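# Place the empty can in the tray undamaged

## Task

Get the empty can into the tray, and hold it gently enough that it is not crushed or dented.

## Robot and tools

Robot: two arms, left_arm carrying a five-finger left hand and right_arm a right hand (mirror images). Base positions in the scene frame: left_arm (-0.062, +0.489, 0) m, right_arm (+0.030, -0.395, 0) m, both turned only slightly about z. Scene frame: origin at table height midway between the arms, +x out over the table, +z up, left_arm on the +y side (not image left). Cameras: cam_high, cam_low, cam_left_wrist, cam_right_wrist, each 672x504. A camera stand sits behind the arms.

Hand point: a point 0.15 m out from the wrist flange, 0.05 m in front of the palm. Its +z runs along the straight fingers, +y out of the palm, +x across the palm away from the thumb on the right hand (toward the thumb on the left hand). Straight fingertips reach 0.06-0.07 m past it along +z, with the finger line 0.06 m behind it along -y. A wrist bracket on the little-finger side can collide with things, and with fingers level the wrist may hang well below the hand point and reach the table first.

The 28-number row (all values -1 to 1, always both arms): left dx, dy, dz, rx, ry, rz; left thumb_turn, thumb_bend, index, middle, ring, little; left force_limit, speed; then the same 14 for the right arm. Pose numbers are offsets, not poses: they are measured from that arm's current Hand target, along that arm's own base axes, with rotation about the Hand target position. 1.0 equals 0.6 m of travel or 180 degrees; rx, ry, rz form a single rotation vector. All six zeros re-requests the current Hand target. Finger numbers are absolute targets: -1 open/straight, +1 closed (thumb_turn +1 puts the thumb opposite the fingers). force_limit maps -1..+1 to about 0..10 N at the fingertip (0..15 N for the two thumb motors); speed rises from near zero at -1 to full at +0.48. Use speed -0.94 or lower for a soft grip, since fast fingers overshoot the limit. A wrapped grip suits objects about 0.035-0.065 m thick. To leave a hand alone, repeat the last eight hand numbers you sent it (or, if none yet, its hand_measured plus hand_force_limit and hand_speed). A motor only starts when its target changes by at least 0.002.

execute_actions: actions is a list of actions; each action is up to 15 rows, one per 1/30 s step; short tables repeat their last row. Every row in an action is an offset from the Hand target at that action's start. cameras picks images by name (["all"], [] or null).

move: target is one 28-number row or a list of up to 15 rows; every row is an offset from the same starting Hand targets, not chained. speed: m/s, 0.002-3.6, default 0.25 (turn rate limited to twice that in rad/s), one value or one per target. blend: corner-rounding distance in m for lists, default 0 (stop at each). stop_force: 3-120 N, shared by both arms; ends an arm's path when its wrist sensor feels that much push opposing motion; unreliable when the hand turns, and omit it when backing off a contact. zero (only with stop_force, default true) rezeros before the move. blocking=false returns after about 0.5 s while the move continues (not allowed with stop_force). The result adds a 'move:' line: done, off_target, moving, held or fault, plus limits (paced = pose clipped, held = steps withheld). Moves last at least 0.5 s and at most 10 s; paths do not avoid obstacles or the other arm. Avoid paths passing near an arm's own base.

wait: seconds 0-10, arms hold their last command; a running move keeps going. stop: brakes a running move. zoom_image: camera plus region [x0, y0, x1, y1] in pixels, at most 504 square, from the newest image. show_instructions: shows reference pages. zero_wrist_force: arm = left_arm or right_arm, subtracts the current wrist reading. finished_scene: scene = this scene's number; ends it irreversibly.

Result lines: end_effector_position (m) and end_effector_quat_wxyz in that arm's base frame; velocities; Hand target (the next offsets start here; the hand often settles a bit short); Joint positions and torques; Wrist force/torque along the hand's own axes, plus a peak line; hand_measured, hand_stopped_by (moving, target, force, stalled, fault) and hand_load_n (positive = finger pushed open; a near-zero load means the grip was lost). MOTOR HOT warns of heat.

Cautions: each orientation command is clipped to 32 degrees from the measured one. Arms are stiff: pushing even slightly past a firm contact can trigger a stop. About 150 N on any part, or a joint torque limit (wrist joints only about 16-17.5 N m), halts that arm for 10 s; at 85 °C a motor locks the arm 30-60 s. Contact between the arms, including one hand gripping the other's fingers, can fail the scene. Do not drop, fling or release the can while moving, do not slam into the table or fixed things, and never let anything leave the table. Squeeze lightly so the thin can is not dented. Loose objects may occasionally be nudged by outside pushes. The task must hold with the robot released before finishing.

Each tool is called as name([rows], argument=value, ...), one row to a line, values as JSON.

Reference images:

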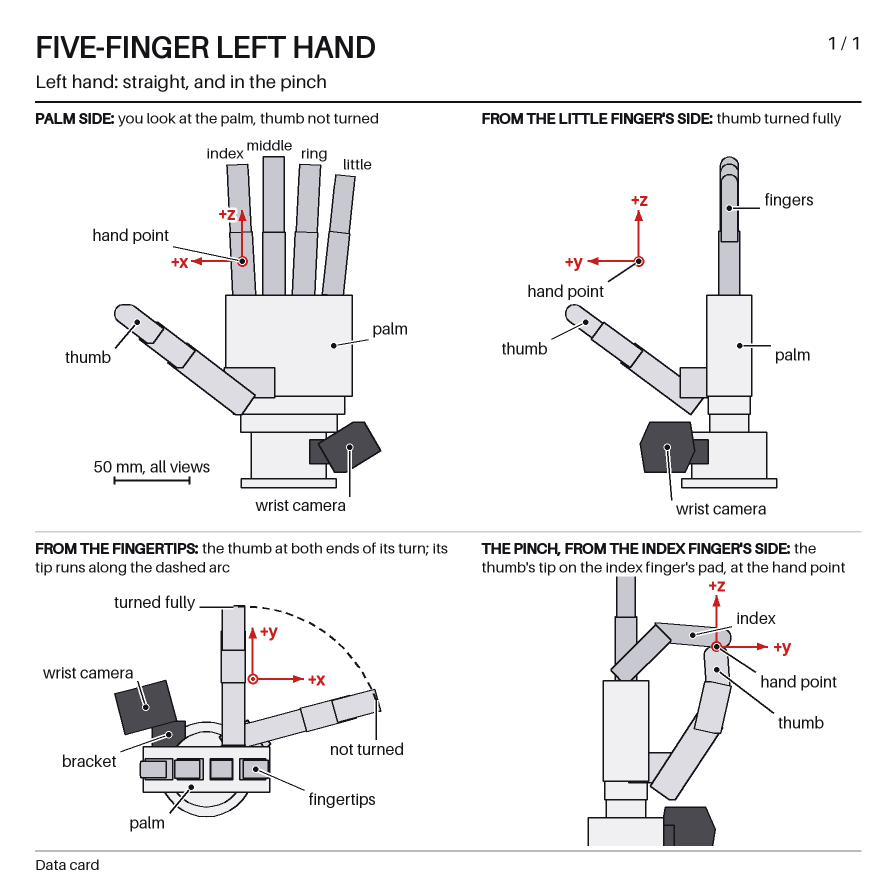

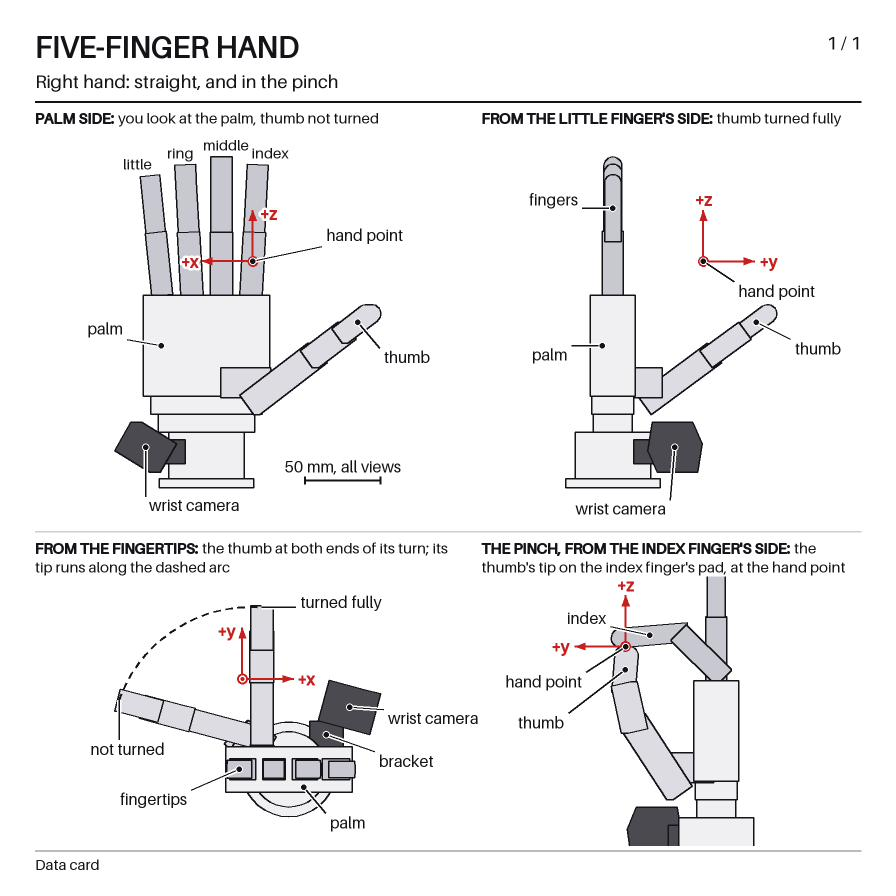

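## Session

execute_actions(actions=[])

Scene clock: 0.00 s.
left_arm: end_effector_position=(+0.1322, -0.3688, +0.2990) hand_measured=(-1.000, -1.000, -1.000, -1.000, -1.000, -1.000) hand_load_n=(+0.0, +0.0, +0.0, +0.0, +0.0, +0.5) hand_stopped_by=(target, target, target, target, target, target) hand_force_limit=0.00 hand_speed=-0.80 end_effector_quat_wxyz=(-0.023, +0.714, +0.674, -0.189) | right_arm: end_effector_position=(+0.3680, -0.0821, +0.3485) hand_measured=(-1.000, -1.000, -1.000, -1.000, -1.000, -1.000) hand_load_n=(+0.0, +0.0, +0.0, -0.5, -0.5, +0.0) hand_stopped_by=(target, target, target, target, target, target) hand_force_limit=0.00 hand_speed=-0.80 end_effector_quat_wxyz=(+0.393, +0.851, +0.341, +0.075)
Joint positions: left_arm=[2.357 -1.696 -1.534 1.599 -1.192 -0.715] | right_arm=[-0.053 -1.686 1.841 0.853 2.209 0.566]
Joint velocities: within noise
Joint torques (N m): no reading
Motor temperatures (°C): left_arm=[32 30 34 41 39 43] | right_arm=[31 34 34 35 40 41]
Wrist force (N): no reading
Wrist torque (N m): no reading
Wrist force, peak (N): no reading
Hand target: left_arm +0.1322, -0.3688, +0.2990; -0.023, +0.714, +0.674, -0.189 | right_arm +0.3680, -0.0821, +0.3485; +0.393, +0.851, +0.341, +0.075

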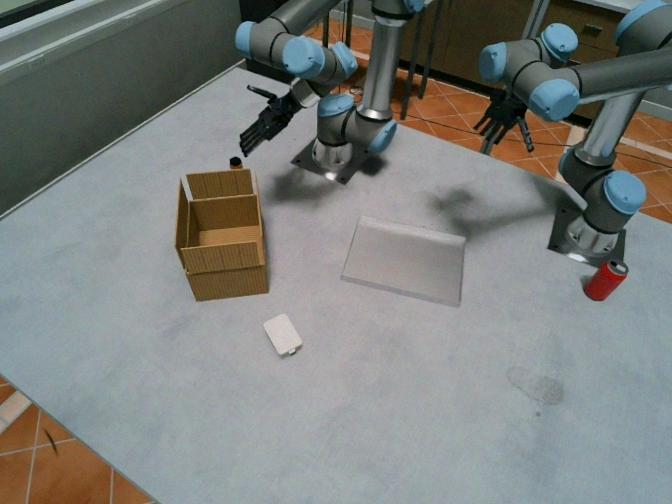

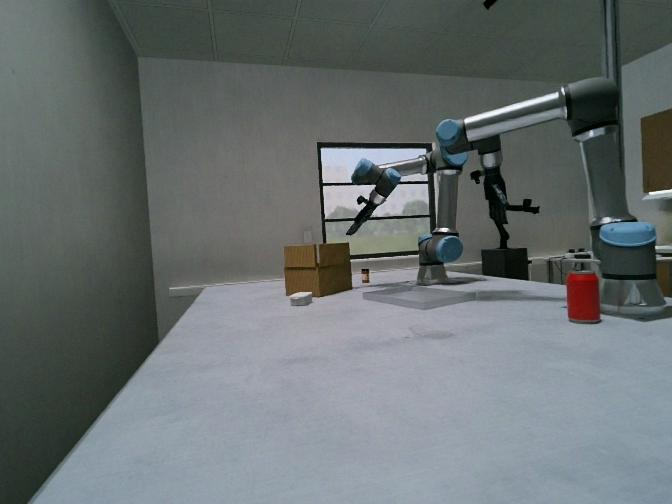

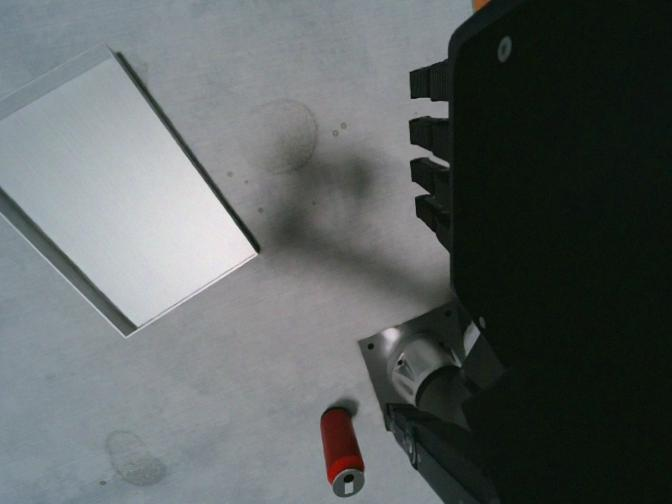

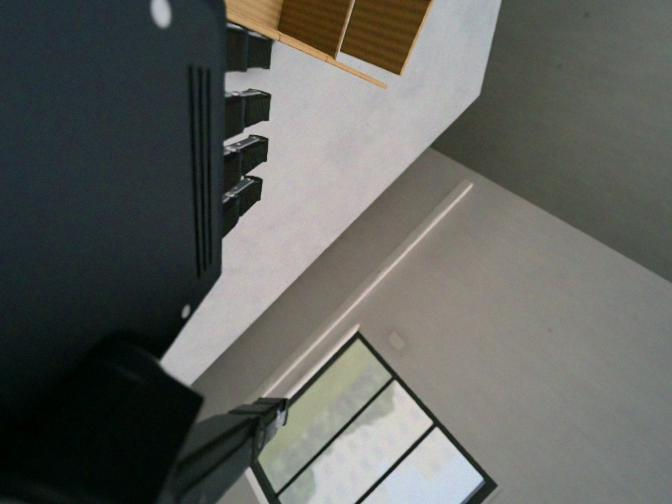

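zoom_image(camera="cam_high", region=[420, 120, 672, 420])

zoom_image(camera="cam_low", region=[340, 160, 672, 360])

zoom_image(camera="cam_left_wrist", region=[0, 0, 504, 504])

Scaled by 1.680.

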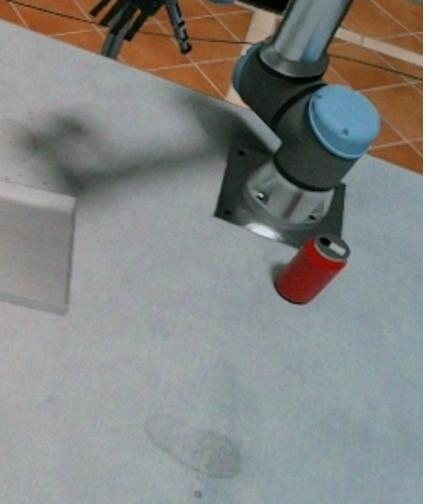

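Scaled by 1.518.

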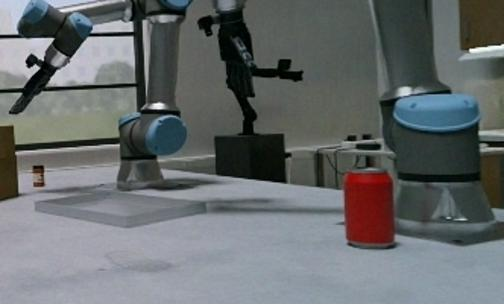

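Scaled by 1.000.

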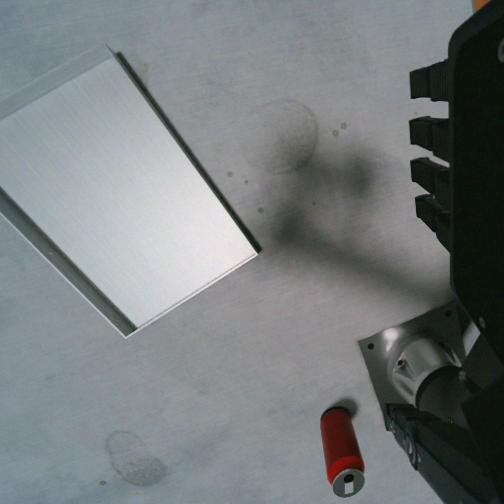

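zoom_image(camera="cam_high", region=[270, 90, 410, 200])

zoom_image(camera="cam_high", region=[520, 160, 660, 300])

zoom_image(camera="cam_high", region=[330, 200, 480, 320])

Scaled by 3.600.

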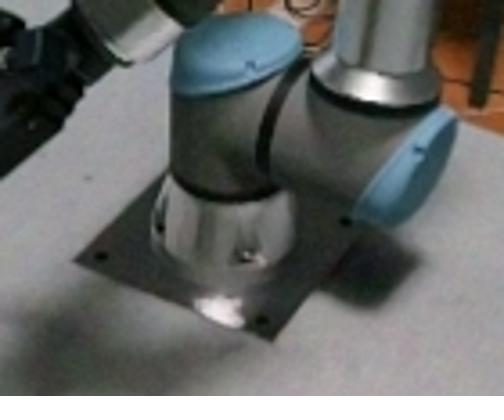

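Scaled by 3.600.

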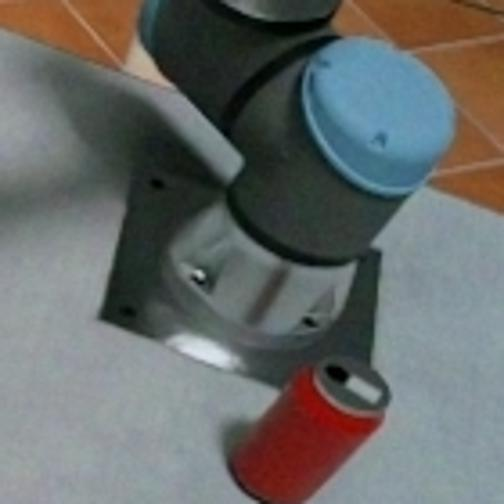

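Scaled by 3.360.

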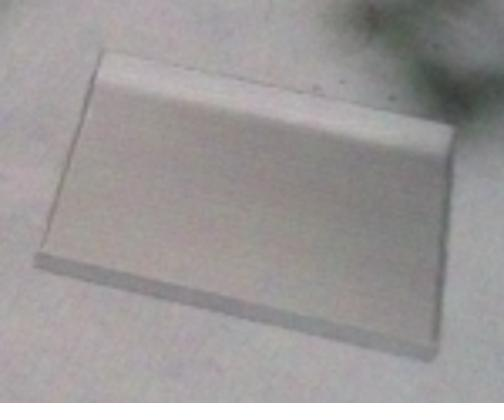

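move(target=[0.18,0.448,-0.132,0.4224,-0.0983,-0.0374,1,-1,-1,-1,-1,-1,0,0, 0,0,0,0,0,0,-1,-1,-1,-1,-1,-1,0,-0.8], cameras=["all"])

Scene clock: 19.10 s.
left_arm: end_effector_position=(+0.2402, -0.1000, +0.2197) hand_measured=(+1.000, -1.000, -1.000, -1.000, -1.000, -1.000) hand_load_n=(+0.0, +0.0, +0.0, +0.0, +0.0, +0.0) hand_stopped_by=(target, target, target, target, target, target) hand_force_limit=0.00 hand_speed=0.00 end_effector_quat_wxyz=(-0.369, +0.603, +0.603, +0.369) | right_arm: end_effector_position=(+0.3680, -0.0821, +0.3485) hand_measured=(-1.000, -1.000, -1.000, -1.000, -1.000, -1.000) hand_load_n=(+0.0, +0.0, +0.0, +0.0, +0.0, +0.0) hand_stopped_by=(target, target, target, target, target, target) hand_force_limit=0.00 hand_speed=-0.80 end_effector_quat_wxyz=(+0.393, +0.851, +0.341, +0.075)
Joint positions: left_arm=[2.418 -2.028 -2.054 1.597 -2.302 -1.095] | right_arm=[-0.053 -1.686 1.841 0.853 2.209 0.566]
Joint torques (N m): left_arm=[-4.9 29.83 5.85 -4.35 -1.64 -0.93] | right_arm=[2.57 -12.21 -20.43 1.28 0.85 0.07]
Wrist force (N): left_arm=[-2.7 -0.6 0.0] | right_arm=[0.2 0.2 0.0]
Wrist torque (N m): left_arm=[-0.02 0.30 -0.23] | right_arm=[0.02 -0.02 0.02]
Wrist force, peak (N): left_arm=[-3.1 -0.1 0.9] | right_arm=[0.3 -0.1 -0.1]
Hand target: left_arm +0.2402, -0.1000, +0.2198; -0.369, +0.603, +0.603, +0.369 | right_arm +0.3680, -0.0821, +0.3485; +0.393, +0.851, +0.341, +0.075
Off the commanded pose: left_arm 0.000 m, 0 deg | right_arm 0.000 m, 0 deg.
move: done

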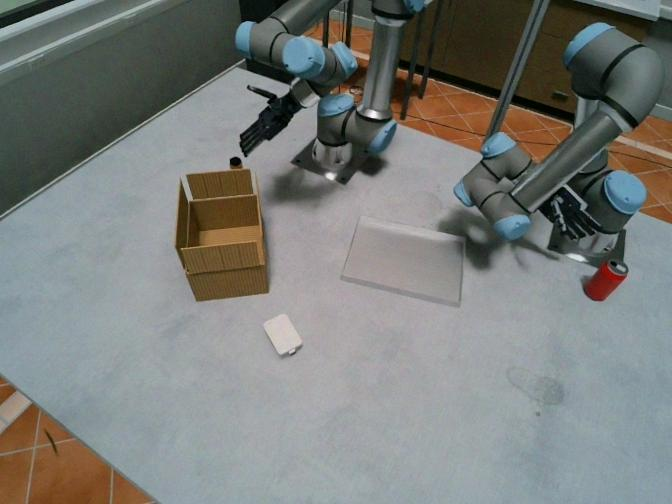

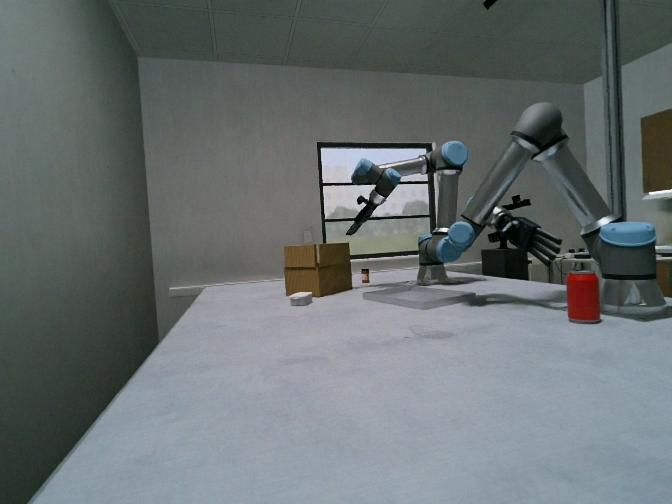

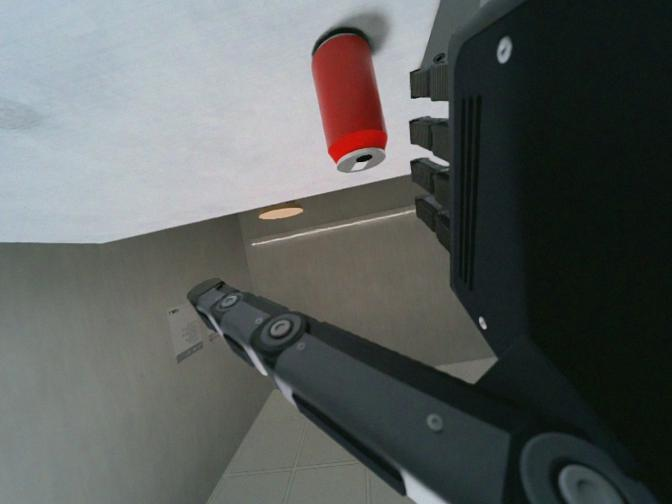

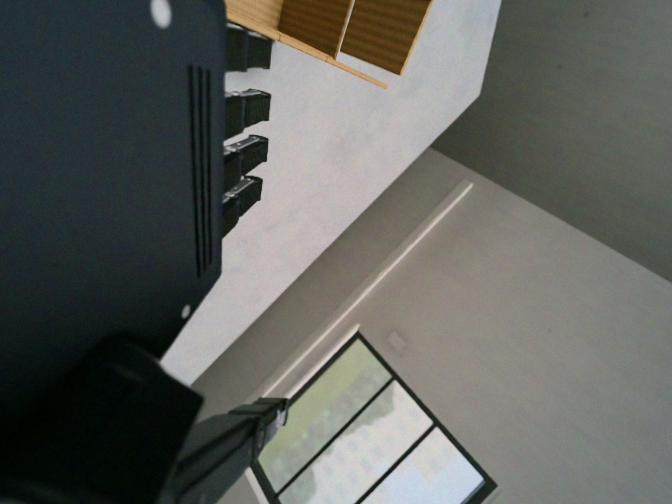

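move(target=[0,0,-0.15,0,0,0,1,-1,-1,-1,-1,-1,0,0, 0,0,0,0,0,0,-1,-1,-1,-1,-1,-1,0,-0.8], cameras=["cam_left_wrist"])

move(target=[0,0.08,0,0,0,0,1,-1,-1,-1,-1,-1,0,0, 0,0,0,0,0,0,-1,-1,-1,-1,-1,-1,0,-0.8], cameras=["all"])

Scene clock: 21.27 s.
left_arm: end_effector_position=(+0.2402, -0.1000, +0.1299) hand_measured=(+1.000, -1.000, -1.000, -1.000, -1.000, -1.000) hand_load_n=(+0.0, +0.0, +0.0, +0.0, -0.5, +0.0) hand_stopped_by=(target, target, target, target, target, target) hand_force_limit=0.00 hand_speed=0.00 end_effector_quat_wxyz=(-0.369, +0.603, +0.603, +0.369) | right_arm: end_effector_position=(+0.3680, -0.0821, +0.3485) hand_measured=(-1.000, -1.000, -1.000, -1.000, -1.000, -1.000) hand_load_n=(+0.0, +0.0, +0.0, +0.0, +0.0, +0.0) hand_stopped_by=(target, target, target, target, target, target) hand_force_limit=0.00 hand_speed=-0.80 end_effector_quat_wxyz=(+0.393, +0.851, +0.341, +0.075)
Joint positions: left_arm=[2.418 -2.236 -2.066 1.817 -2.302 -1.095] | right_arm=[-0.053 -1.686 1.841 0.853 2.209 0.566]
Joint torques (N m): left_arm=[11.28 19.89 -2.3 -0.14 -0.56 0.94] | right_arm=[3.62 -11.88 -20.46 1.56 0.58 0.11]
Wrist force (N): left_arm=[-2.6 -0.2 0.2] | right_arm=[0.1 0.1 -0.2]
Wrist torque (N m): left_arm=[0.03 0.29 -0.23] | right_arm=[0.03 -0.01 0.01]
Wrist force, peak (N): left_arm=[-4.5 -0.5 0.8] | right_arm=[0.4 -0.2 -0.1]
Hand target: left_arm +0.2402, -0.1000, +0.1298; -0.369, +0.603, +0.603, +0.369 | right_arm +0.3680, -0.0821, +0.3485; +0.393, +0.851, +0.341, +0.075
Off the commanded pose: left_arm 0.000 m, 0 deg | right_arm 0.000 m, 0 deg.
move: done
Images, in order (width x height): cam_left_wrist 672x504.

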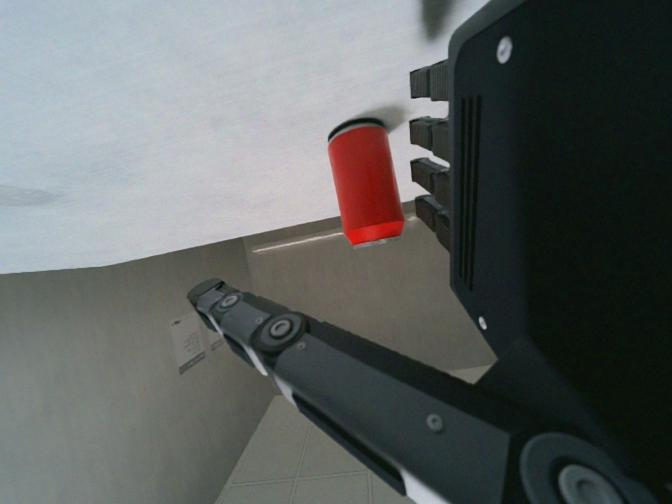

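Scene clock: 22.13 s.
left_arm: end_effector_position=(+0.2402, -0.0520, +0.1298) hand_measured=(+1.000, -1.000, -1.000, -1.000, -1.000, -1.000) hand_load_n=(-0.5, +0.0, +0.0, +0.0, +0.0, +0.0) hand_stopped_by=(target, target, target, target, target, target) hand_force_limit=0.00 hand_speed=0.00 end_effector_quat_wxyz=(-0.369, +0.603, +0.603, +0.369) | right_arm: end_effector_position=(+0.3680, -0.0821, +0.3485) hand_measured=(-1.000, -1.000, -1.000, -1.000, -1.000, -1.000) hand_load_n=(+0.0, +0.0, +0.0, +0.0, -0.5, +0.0) hand_stopped_by=(target, target, target, target, target, target) hand_force_limit=0.00 hand_speed=-0.80 end_effector_quat_wxyz=(+0.393, +0.851, +0.341, +0.075)
Joint positions: left_arm=[2.53 -2.184 -2.178 1.947 -2.388 -0.995] | right_arm=[-0.053 -1.686 1.841 0.853 2.209 0.566]
Joint torques (N m): left_arm=[3.46 16.02 4.88 -2.66 -1.01 0.03] | right_arm=[3.16 -12.97 -19.75 1.6 0.8 0.17]
Wrist force (N): left_arm=[-2.4 -0.4 -0.3] | right_arm=[0.1 0.0 0.0]
Wrist torque (N m): left_arm=[0.02 0.24 -0.44] | right_arm=[0.01 -0.02 0.01]
Wrist force, peak (N): left_arm=[-3.4 -0.3 -0.8] | right_arm=[0.3 -0.3 0.0]
Hand target: left_arm +0.2402, -0.0520, +0.1298; -0.369, +0.603, +0.603, +0.369 | right_arm +0.3680, -0.0821, +0.3485; +0.393, +0.851, +0.341, +0.075
Off the commanded pose: left_arm 0.000 m, 0 deg | right_arm 0.000 m, 0 deg.
move: done

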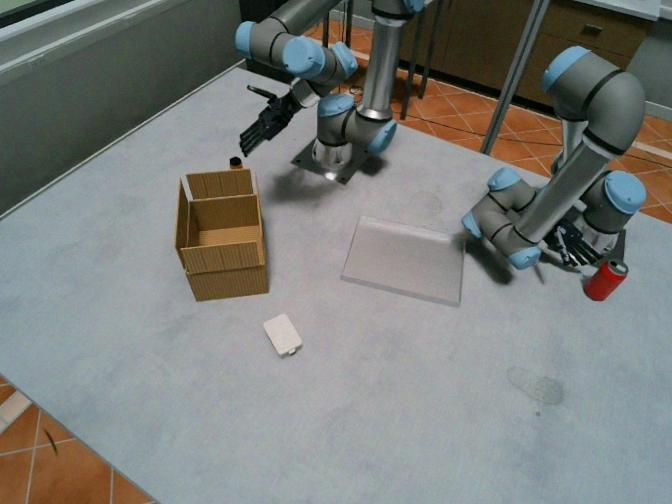

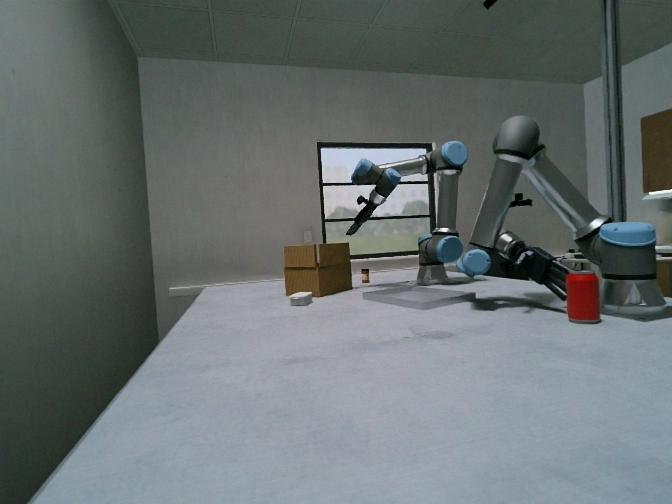

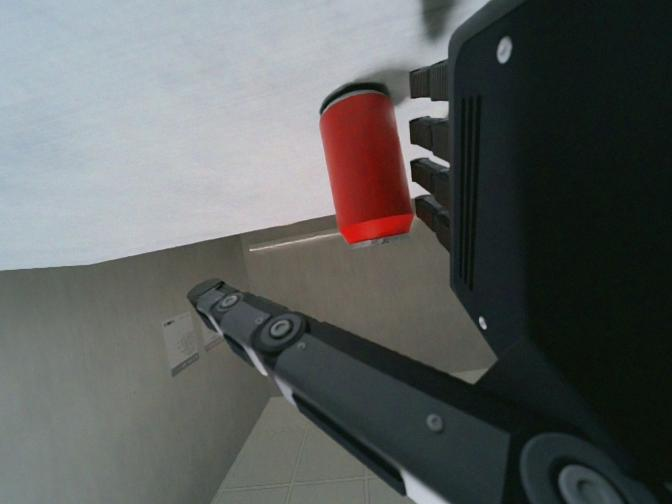

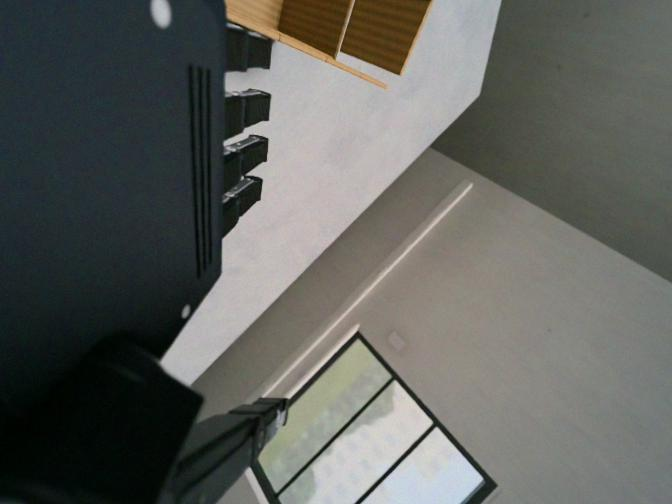

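zoom_image(camera="cam_left_wrist", region=[280, 60, 460, 260])

zoom_image(camera="cam_high", region=[520, 180, 660, 320])

zoom_image(camera="cam_low", region=[480, 200, 660, 340])

Scaled by 2.520.

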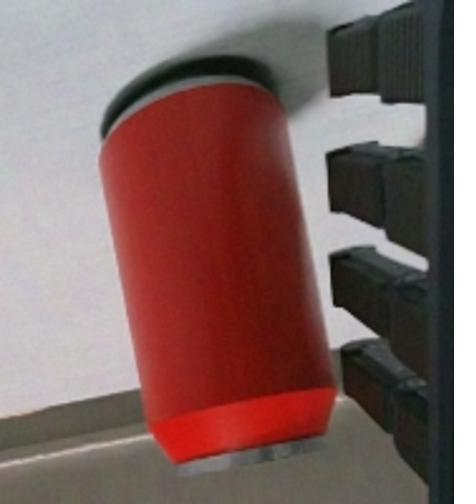

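Scaled by 3.600.

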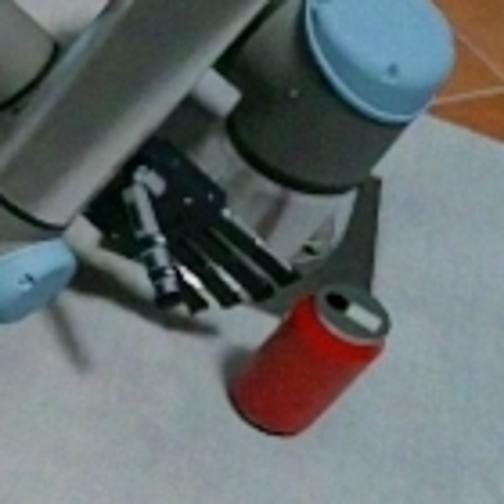

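Scaled by 2.800.

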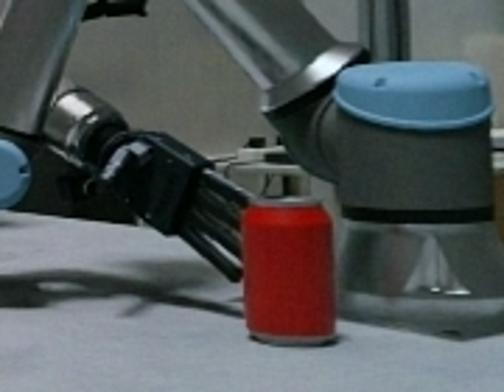

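move(target=[-0.0303,0.0333,-0.045,0.05,0,0,1,-1,-1,-1,-1,-1,0,0, 0,0,0,0,0,0,-1,-1,-1,-1,-1,-1,0,-0.8], cameras=["all"])

zoom_image(camera="cam_left_wrist", region=[180, 20, 480, 320])

zoom_image(camera="cam_high", region=[520, 180, 660, 320])

zoom_image(camera="cam_low", region=[480, 200, 660, 340])

Scene clock: 32.73 s.
left_arm: end_effector_position=(+0.2227, -0.0331, +0.1043) hand_measured=(+1.000, -1.000, -1.000, -1.000, -1.000, -1.000) hand_load_n=(+0.0, -0.5, +0.0, +0.0, +0.0, +0.0) hand_stopped_by=(target, target, target, target, target, target) hand_force_limit=0.00 hand_speed=0.00 end_effector_quat_wxyz=(-0.413, +0.575, +0.573, +0.412) | right_arm: end_effector_position=(+0.3680, -0.0821, +0.3485) hand_measured=(-1.000, -1.000, -1.000, -1.000, -1.000, -1.000) hand_load_n=(+0.0, +0.0, +0.0, +0.0, +0.0, +0.0) hand_stopped_by=(target, target, target, target, target, target) hand_force_limit=0.00 hand_speed=-0.80 end_effector_quat_wxyz=(+0.393, +0.851, +0.341, +0.075)
Joint positions: left_arm=[2.521 -2.37 -2.24 1.993 -2.452 -1.148] | right_arm=[-0.053 -1.686 1.841 0.853 2.209 0.566]
Joint torques (N m): left_arm=[1.23 27.92 0.97 -1.85 -0.67 -0.53] | right_arm=[2.74 -12.5 -19.27 1.48 0.92 0.43]
Wrist force (N): left_arm=[-2.9 -0.2 -0.3] | right_arm=[0.1 0.0 0.1]
Wrist torque (N m): left_arm=[0.08 0.32 -0.26] | right_arm=[-0.01 -0.02 0.01]
Wrist force, peak (N): left_arm=[-4.1 -1.1 1.3] | right_arm=[0.2 -0.2 0.1]
Hand target: left_arm +0.2227, -0.0331, +0.1043; -0.413, +0.575, +0.573, +0.412 (not the last commanded pose) | right_arm +0.3680, -0.0821, +0.3485; +0.393, +0.851, +0.341, +0.075
Off the commanded pose: left_arm 0.002 m, 1 deg | right_arm 0.000 m, 0 deg.
FORCE FAULT: contact force on the left arm reached its limit, and that arm stopped. The contact can be on any part of that arm, not only on its tool. That arm's remaining commands of this call were not run. That arm is still stopped at the end of this call. That arm stays stopped for about 10 more seconds. Until then a move that you send moves the other arm only, and its call returns only when the move has ended. Once the stop has ended, the next robot result says so. If the stop ends while you think or write, that arm runs what you send next, counted from a new Hand target: where the arm stands when the stop ends. While its stop runs, that arm, its gripper or tool too, takes no new command. Until it ends, the stop uses up actions while you think or wait. An arm that is not stopped still takes commands.
move: fault (left_arm)

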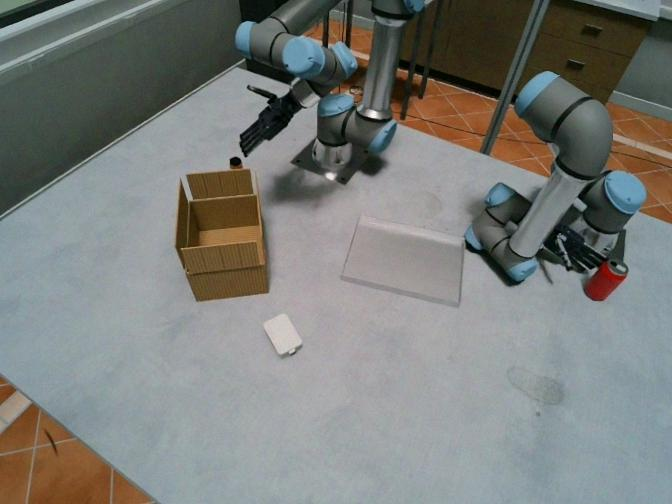

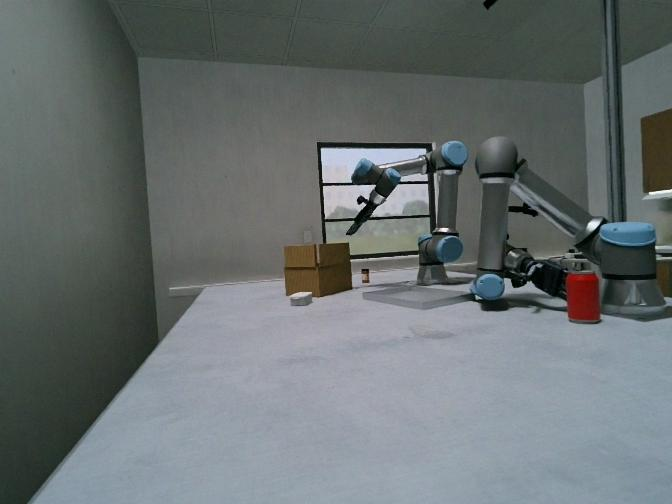

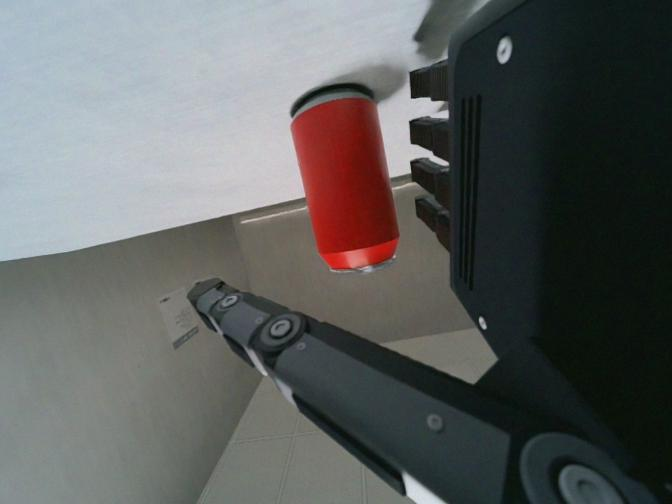

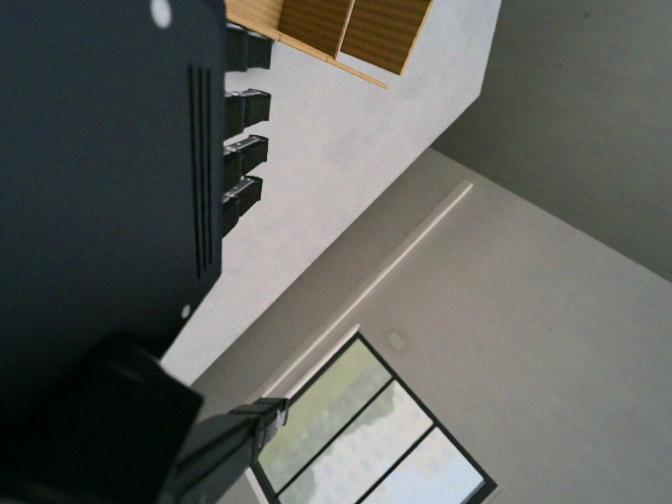

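Scaled by 1.680.

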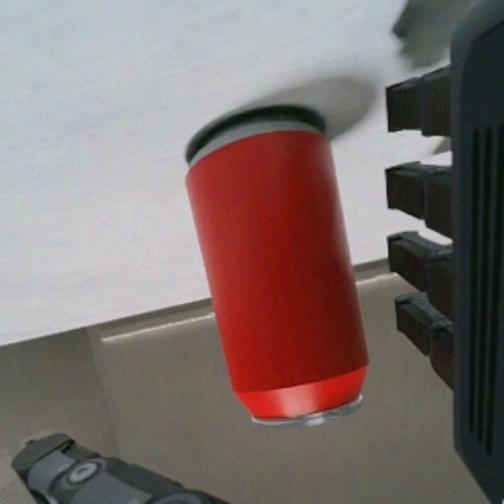

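Scaled by 3.600.

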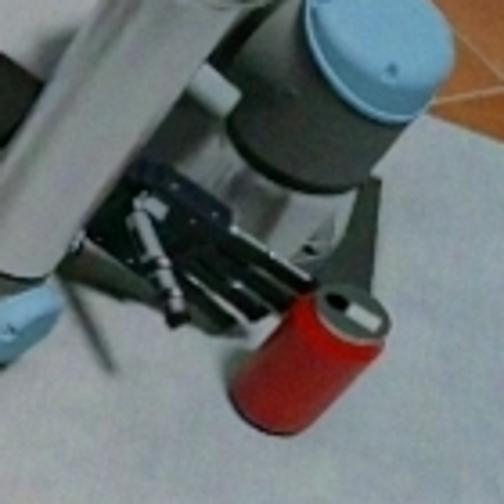

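Scaled by 2.800.

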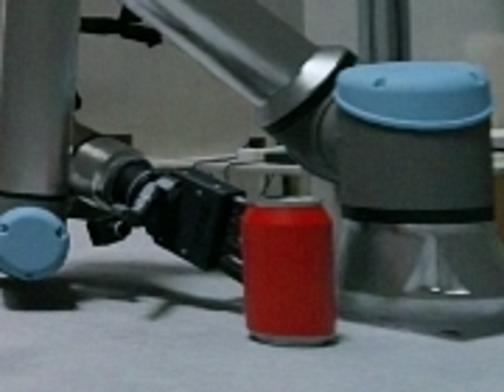

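wait(seconds=1)

Scene clock: 37.80 s.
left_arm: end_effector_position=(+0.2227, -0.0331, +0.1043) hand_measured=(+1.000, -1.000, -1.000, -1.000, -1.000, -1.000) hand_load_n=(+0.0, -0.5, +0.0, +0.0, +0.0, +0.0) hand_stopped_by=(target, target, target, target, target, target) hand_force_limit=0.00 hand_speed=0.00 end_effector_quat_wxyz=(-0.413, +0.575, +0.573, +0.412) | right_arm: end_effector_position=(+0.3680, -0.0821, +0.3485) hand_measured=(-1.000, -1.000, -1.000, -1.000, -1.000, -1.000) hand_load_n=(+0.0, +0.0, +0.0, +0.0, +0.0, +0.0) hand_stopped_by=(target, target, target, target, target, target) hand_force_limit=0.00 hand_speed=-0.80 end_effector_quat_wxyz=(+0.393, +0.851, +0.341, +0.075)
Joint positions: left_arm=[2.521 -2.37 -2.24 1.993 -2.452 -1.148] | right_arm=[-0.053 -1.686 1.841 0.853 2.209 0.566]
Joint torques (N m): left_arm=[1.31 28.29 0.52 -1.92 -0.63 -0.61] | right_arm=[2.19 -12.73 -20.74 1.59 1.04 0.17]
Wrist force (N): left_arm=[-2.9 -0.1 -0.2] | right_arm=[0.1 -0.2 0.0]
Wrist torque (N m): left_arm=[0.08 0.33 -0.28] | right_arm=[-0.02 -0.01 0.00]
Wrist force, peak (N): left_arm=[-3.0 -0.5 -0.5] | right_arm=[0.3 0.2 -0.1]
Hand target: left_arm +0.2227, -0.0331, +0.1043; -0.413, +0.575, +0.573, +0.412 (not the last commanded pose) | right_arm +0.3680, -0.0821, +0.3485; +0.393, +0.851, +0.341, +0.075
Off the commanded pose: left_arm 0.002 m, 1 deg | right_arm 0.000 m, 0 deg.
FORCE FAULT, CONTINUED: the left arm was still stopped when this call began, by the force fault that an earlier result reported. Since the last result the stop counts as 10 of the actions that you can send in this scene. That arm is still stopped at the end of this call. That arm stays stopped for about 5 more seconds. If the stop ends while you think or write, that arm runs what you send next, counted from a new Hand target: where the arm stands when the stop ends. While its stop runs, that arm, its gripper or tool too, takes no new command.
wait: 1.00 s; at rest from the start

wait(seconds=5)

move(target=[-0.013,-0.02,0.09,-0.05,0,0,-1,-1,-1,-1,-1,-1,0,0, 0,0,0,0,0,0,-1,-1,-1,-1,-1,-1,0,-0.8], speed=0.15, cameras=["cam_left_wrist"])

Scene clock: 43.13 s.
left_arm: end_effector_position=(+0.2227, -0.0331, +0.1043) hand_measured=(+1.000, -1.000, -1.000, -1.000, -1.000, -1.000) hand_load_n=(-0.5, +0.0, +0.0, +0.0, +0.0, +0.0) hand_stopped_by=(target, target, target, target, target, target) hand_force_limit=0.00 hand_speed=0.00 end_effector_quat_wxyz=(-0.413, +0.575, +0.573, +0.412) | right_arm: end_effector_position=(+0.3680, -0.0821, +0.3485) hand_measured=(-1.000, -1.000, -1.000, -1.000, -1.000, -1.000) hand_load_n=(+0.0, +0.0, +0.0, +0.0, +0.0, +0.0) hand_stopped_by=(target, target, target, target, target, target) hand_force_limit=0.00 hand_speed=-0.80 end_effector_quat_wxyz=(+0.393, +0.851, +0.341, +0.075)
Joint positions: left_arm=[2.521 -2.37 -2.24 1.993 -2.452 -1.148] | right_arm=[-0.053 -1.686 1.841 0.853 2.209 0.566]
Joint torques (N m): left_arm=[1.5 27.8 0.14 -1.89 -0.64 -0.49] | right_arm=[1.48 -14.2 -21.05 2 1.03 0.04]
Wrist force (N): left_arm=[-2.5 -0.1 -0.4] | right_arm=[-0.1 0.0 -0.1]
Wrist torque (N m): left_arm=[0.10 0.25 -0.25] | right_arm=[0.00 0.01 0.00]
Wrist force, peak (N): left_arm=[-3.2 -0.2 -0.3] | right_arm=[0.3 -0.2 0.1]
Hand target: left_arm +0.2227, -0.0331, +0.1043; -0.413, +0.575, +0.573, +0.412 (not the last commanded pose) | right_arm +0.3680, -0.0821, +0.3485; +0.393, +0.851, +0.341, +0.075
Off the commanded pose: left_arm 0.002 m, 1 deg | right_arm 0.000 m, 0 deg.
FORCE FAULT, CONTINUED: the left arm's stop, for the force fault that an earlier result reported, is over. The rest of the stop counts as 10 of the actions that you can send in this scene. That arm's target is now where it stood when the stop ended, not its last command. That arm accepts commands again.
wait: 5.00 s; at rest from the start

Scene clock: 44.47 s.
left_arm: end_effector_position=(+0.2149, -0.0451, +0.1583) hand_measured=(-1.000, -1.000, -1.000, -1.000, -1.000, -1.000) hand_load_n=(-0.5, +0.0, +0.0, +0.0, +0.0, +0.0) hand_stopped_by=(target, target, target, target, target, target) hand_force_limit=0.00 hand_speed=0.00 end_effector_quat_wxyz=(-0.367, +0.606, +0.604, +0.366) | right_arm: end_effector_position=(+0.3680, -0.0821, +0.3485) hand_measured=(-1.000, -1.000, -1.000, -1.000, -1.000, -1.000) hand_load_n=(+0.0, +0.0, +0.0, +0.0, +0.0, +0.0) hand_stopped_by=(target, target, target, target, target, target) hand_force_limit=0.00 hand_speed=-0.80 end_effector_quat_wxyz=(+0.393, +0.851, +0.341, +0.075)
Joint positions: left_arm=[2.502 -2.078 -2.239 1.895 -2.362 -1.01] | right_arm=[-0.053 -1.686 1.841 0.853 2.209 0.566]
Joint torques (N m): left_arm=[10.97 35.18 -2.31 -4.27 0.19 1.1] | right_arm=[3.06 -15.73 -19.4 1.72 1.22 -0.19]
Wrist force (N): left_arm=[-2.5 -0.1 -0.4] | right_arm=[0.2 -0.1 -0.1]
Wrist torque (N m): left_arm=[0.09 0.24 -0.47] | right_arm=[-0.01 -0.02 0.01]
Wrist force, peak (N): left_arm=[-3.9 -0.3 0.4] | right_arm=[0.2 -0.1 -0.2]
Hand target: left_arm +0.2149, -0.0451, +0.1583; -0.367, +0.606, +0.604, +0.366 | right_arm +0.3680, -0.0821, +0.3485; +0.393, +0.851, +0.341, +0.075
Off the commanded pose: left_arm 0.000 m, 0 deg | right_arm 0.000 m, 0 deg.
move: done
Images, in order (width x height): cam_left_wrist 672x504.

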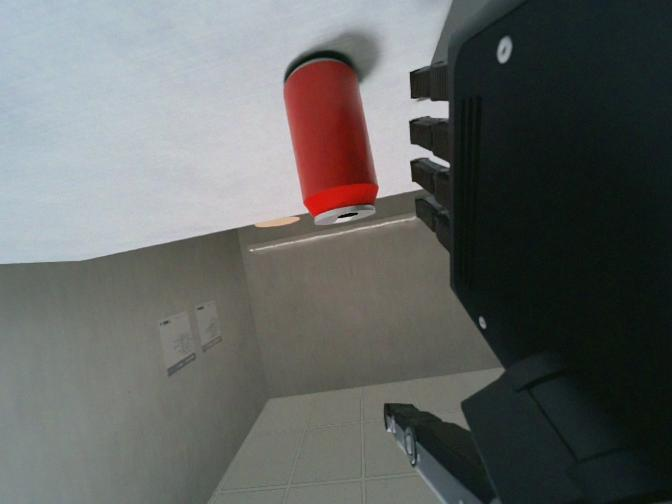

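move([
  [0,0,-0.087,0,0,0,-1,-1,-1,-1,-1,-1,0,0, 0,0,0,0,0,0,-1,-1,-1,-1,-1,-1,0,-0.8],
  [0,0.125,-0.087,0,0,0,-1,-1,-1,-1,-1,-1,0,0, 0,0,0,0,0,0,-1,-1,-1,-1,-1,-1,0,-0.8],
], speed=0.12, blend=[0.01, 0], cameras=["all"])

zoom_image(camera="cam_left_wrist", region=[230, 0, 480, 250])

zoom_image(camera="cam_high", region=[520, 180, 660, 320])

zoom_image(camera="cam_low", region=[480, 200, 660, 340])

Scene clock: 46.90 s.
left_arm: end_effector_position=(+0.2149, +0.0299, +0.1061) hand_measured=(-1.000, -1.000, -1.000, -1.000, -1.000, -1.000) hand_load_n=(-0.5, +0.0, +0.0, +0.0, +0.0, +0.0) hand_stopped_by=(target, target, target, target, target, target) hand_force_limit=0.00 hand_speed=0.00 end_effector_quat_wxyz=(-0.367, +0.606, +0.604, +0.366) | right_arm: end_effector_position=(+0.3680, -0.0821, +0.3485) hand_measured=(-1.000, -1.000, -1.000, -1.000, -1.000, -1.000) hand_load_n=(+0.0, +0.0, +0.0, +0.0, +0.0, +0.5) hand_stopped_by=(target, target, target, target, target, target) hand_force_limit=0.00 hand_speed=-0.80 end_effector_quat_wxyz=(+0.393, +0.851, +0.341, +0.075)
Joint positions: left_arm=[2.758 -2.134 -2.387 2.33 -2.536 -0.713] | right_arm=[-0.053 -1.686 1.841 0.853 2.209 0.566]
Joint torques (N m): left_arm=[10.11 11.39 5.21 -0.74 -1.85 1.03] | right_arm=[2.32 -13.67 -20.66 1.77 1.12 -0.01]
Wrist force (N): left_arm=[-2.1 0.1 -0.3] | right_arm=[0.1 0.0 -0.1]
Wrist torque (N m): left_arm=[0.10 0.19 -0.44] | right_arm=[0.00 -0.01 0.01]
Wrist force, peak (N): left_arm=[-3.6 -0.5 -0.5] | right_arm=[0.3 0.0 -0.2]
Hand target: left_arm +0.2149, +0.0299, +0.1061; -0.367, +0.606, +0.604, +0.366 | right_arm +0.3680, -0.0821, +0.3485; +0.393, +0.851, +0.341, +0.075
Off the commanded pose: left_arm 0.000 m, 0 deg | right_arm 0.000 m, 0 deg.
move: done

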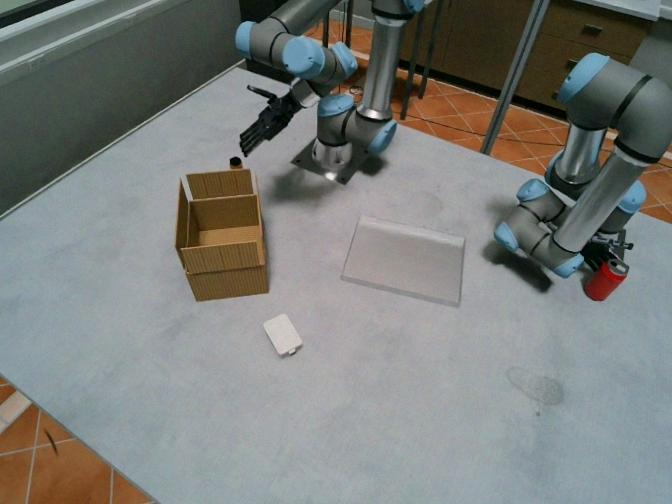

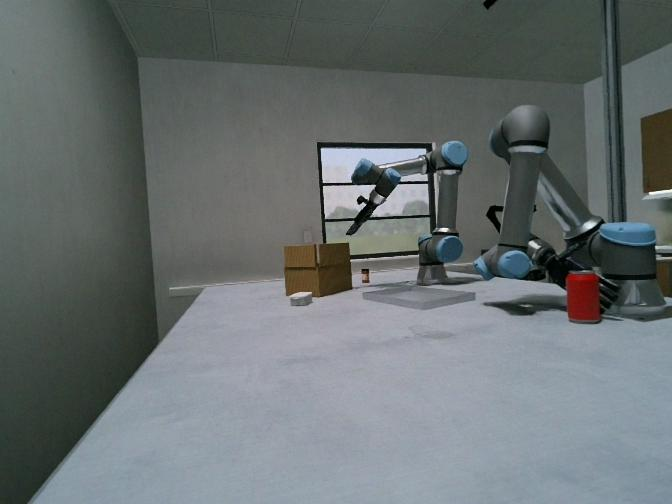

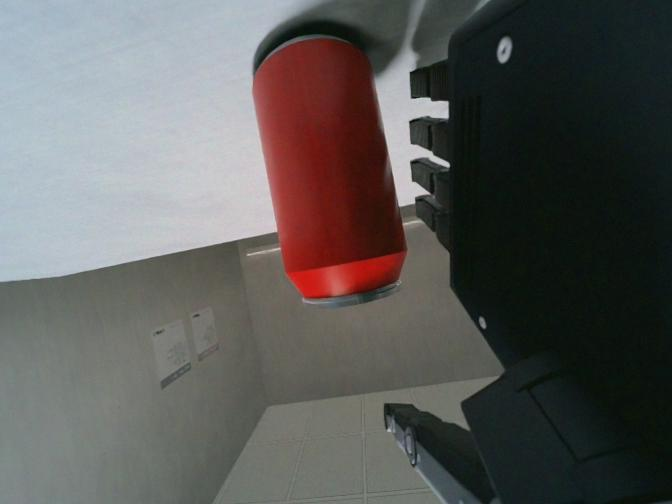

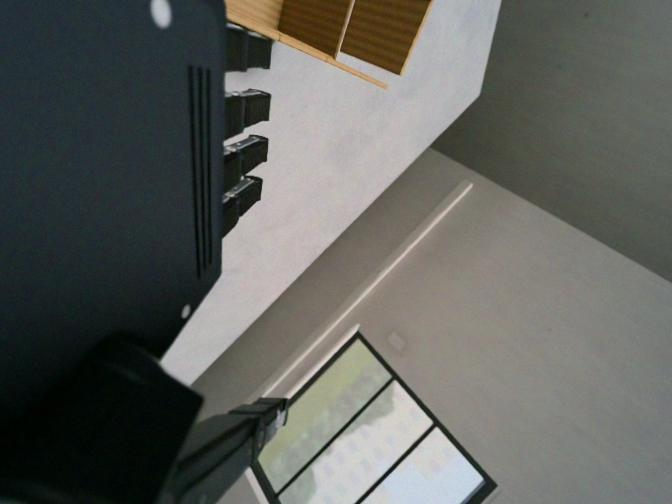

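Scaled by 2.016.

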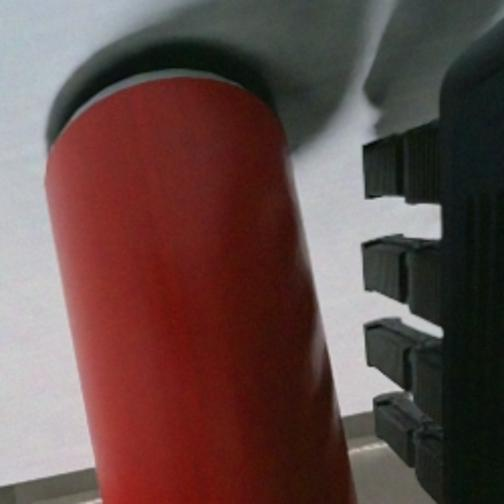

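Scaled by 3.600.

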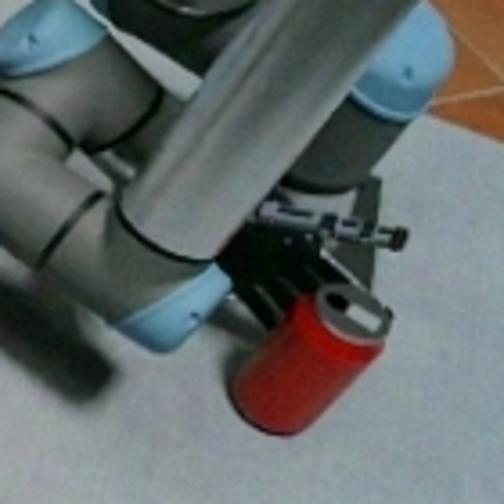

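Scaled by 2.800.

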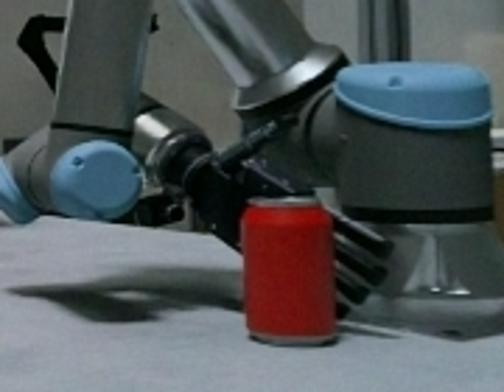

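zoom_image(camera="cam_left_wrist", region=[240, 90, 420, 190])

zoom_image(camera="cam_left_wrist", region=[240, 0, 440, 110])

zoom_image(camera="cam_left_wrist", region=[260, 220, 440, 320])

Scaled by 2.800.

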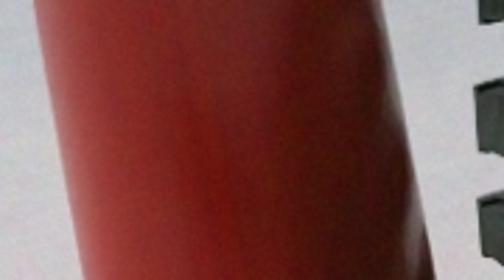

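Scaled by 2.520.

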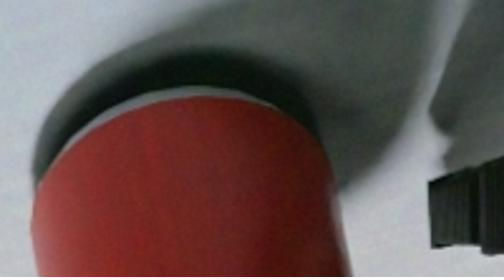

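Scaled by 2.800.

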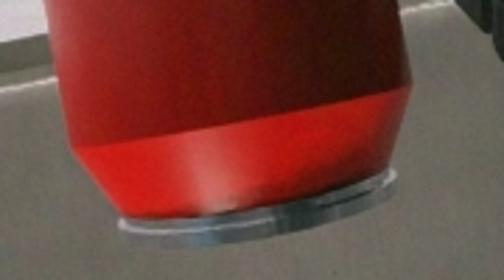

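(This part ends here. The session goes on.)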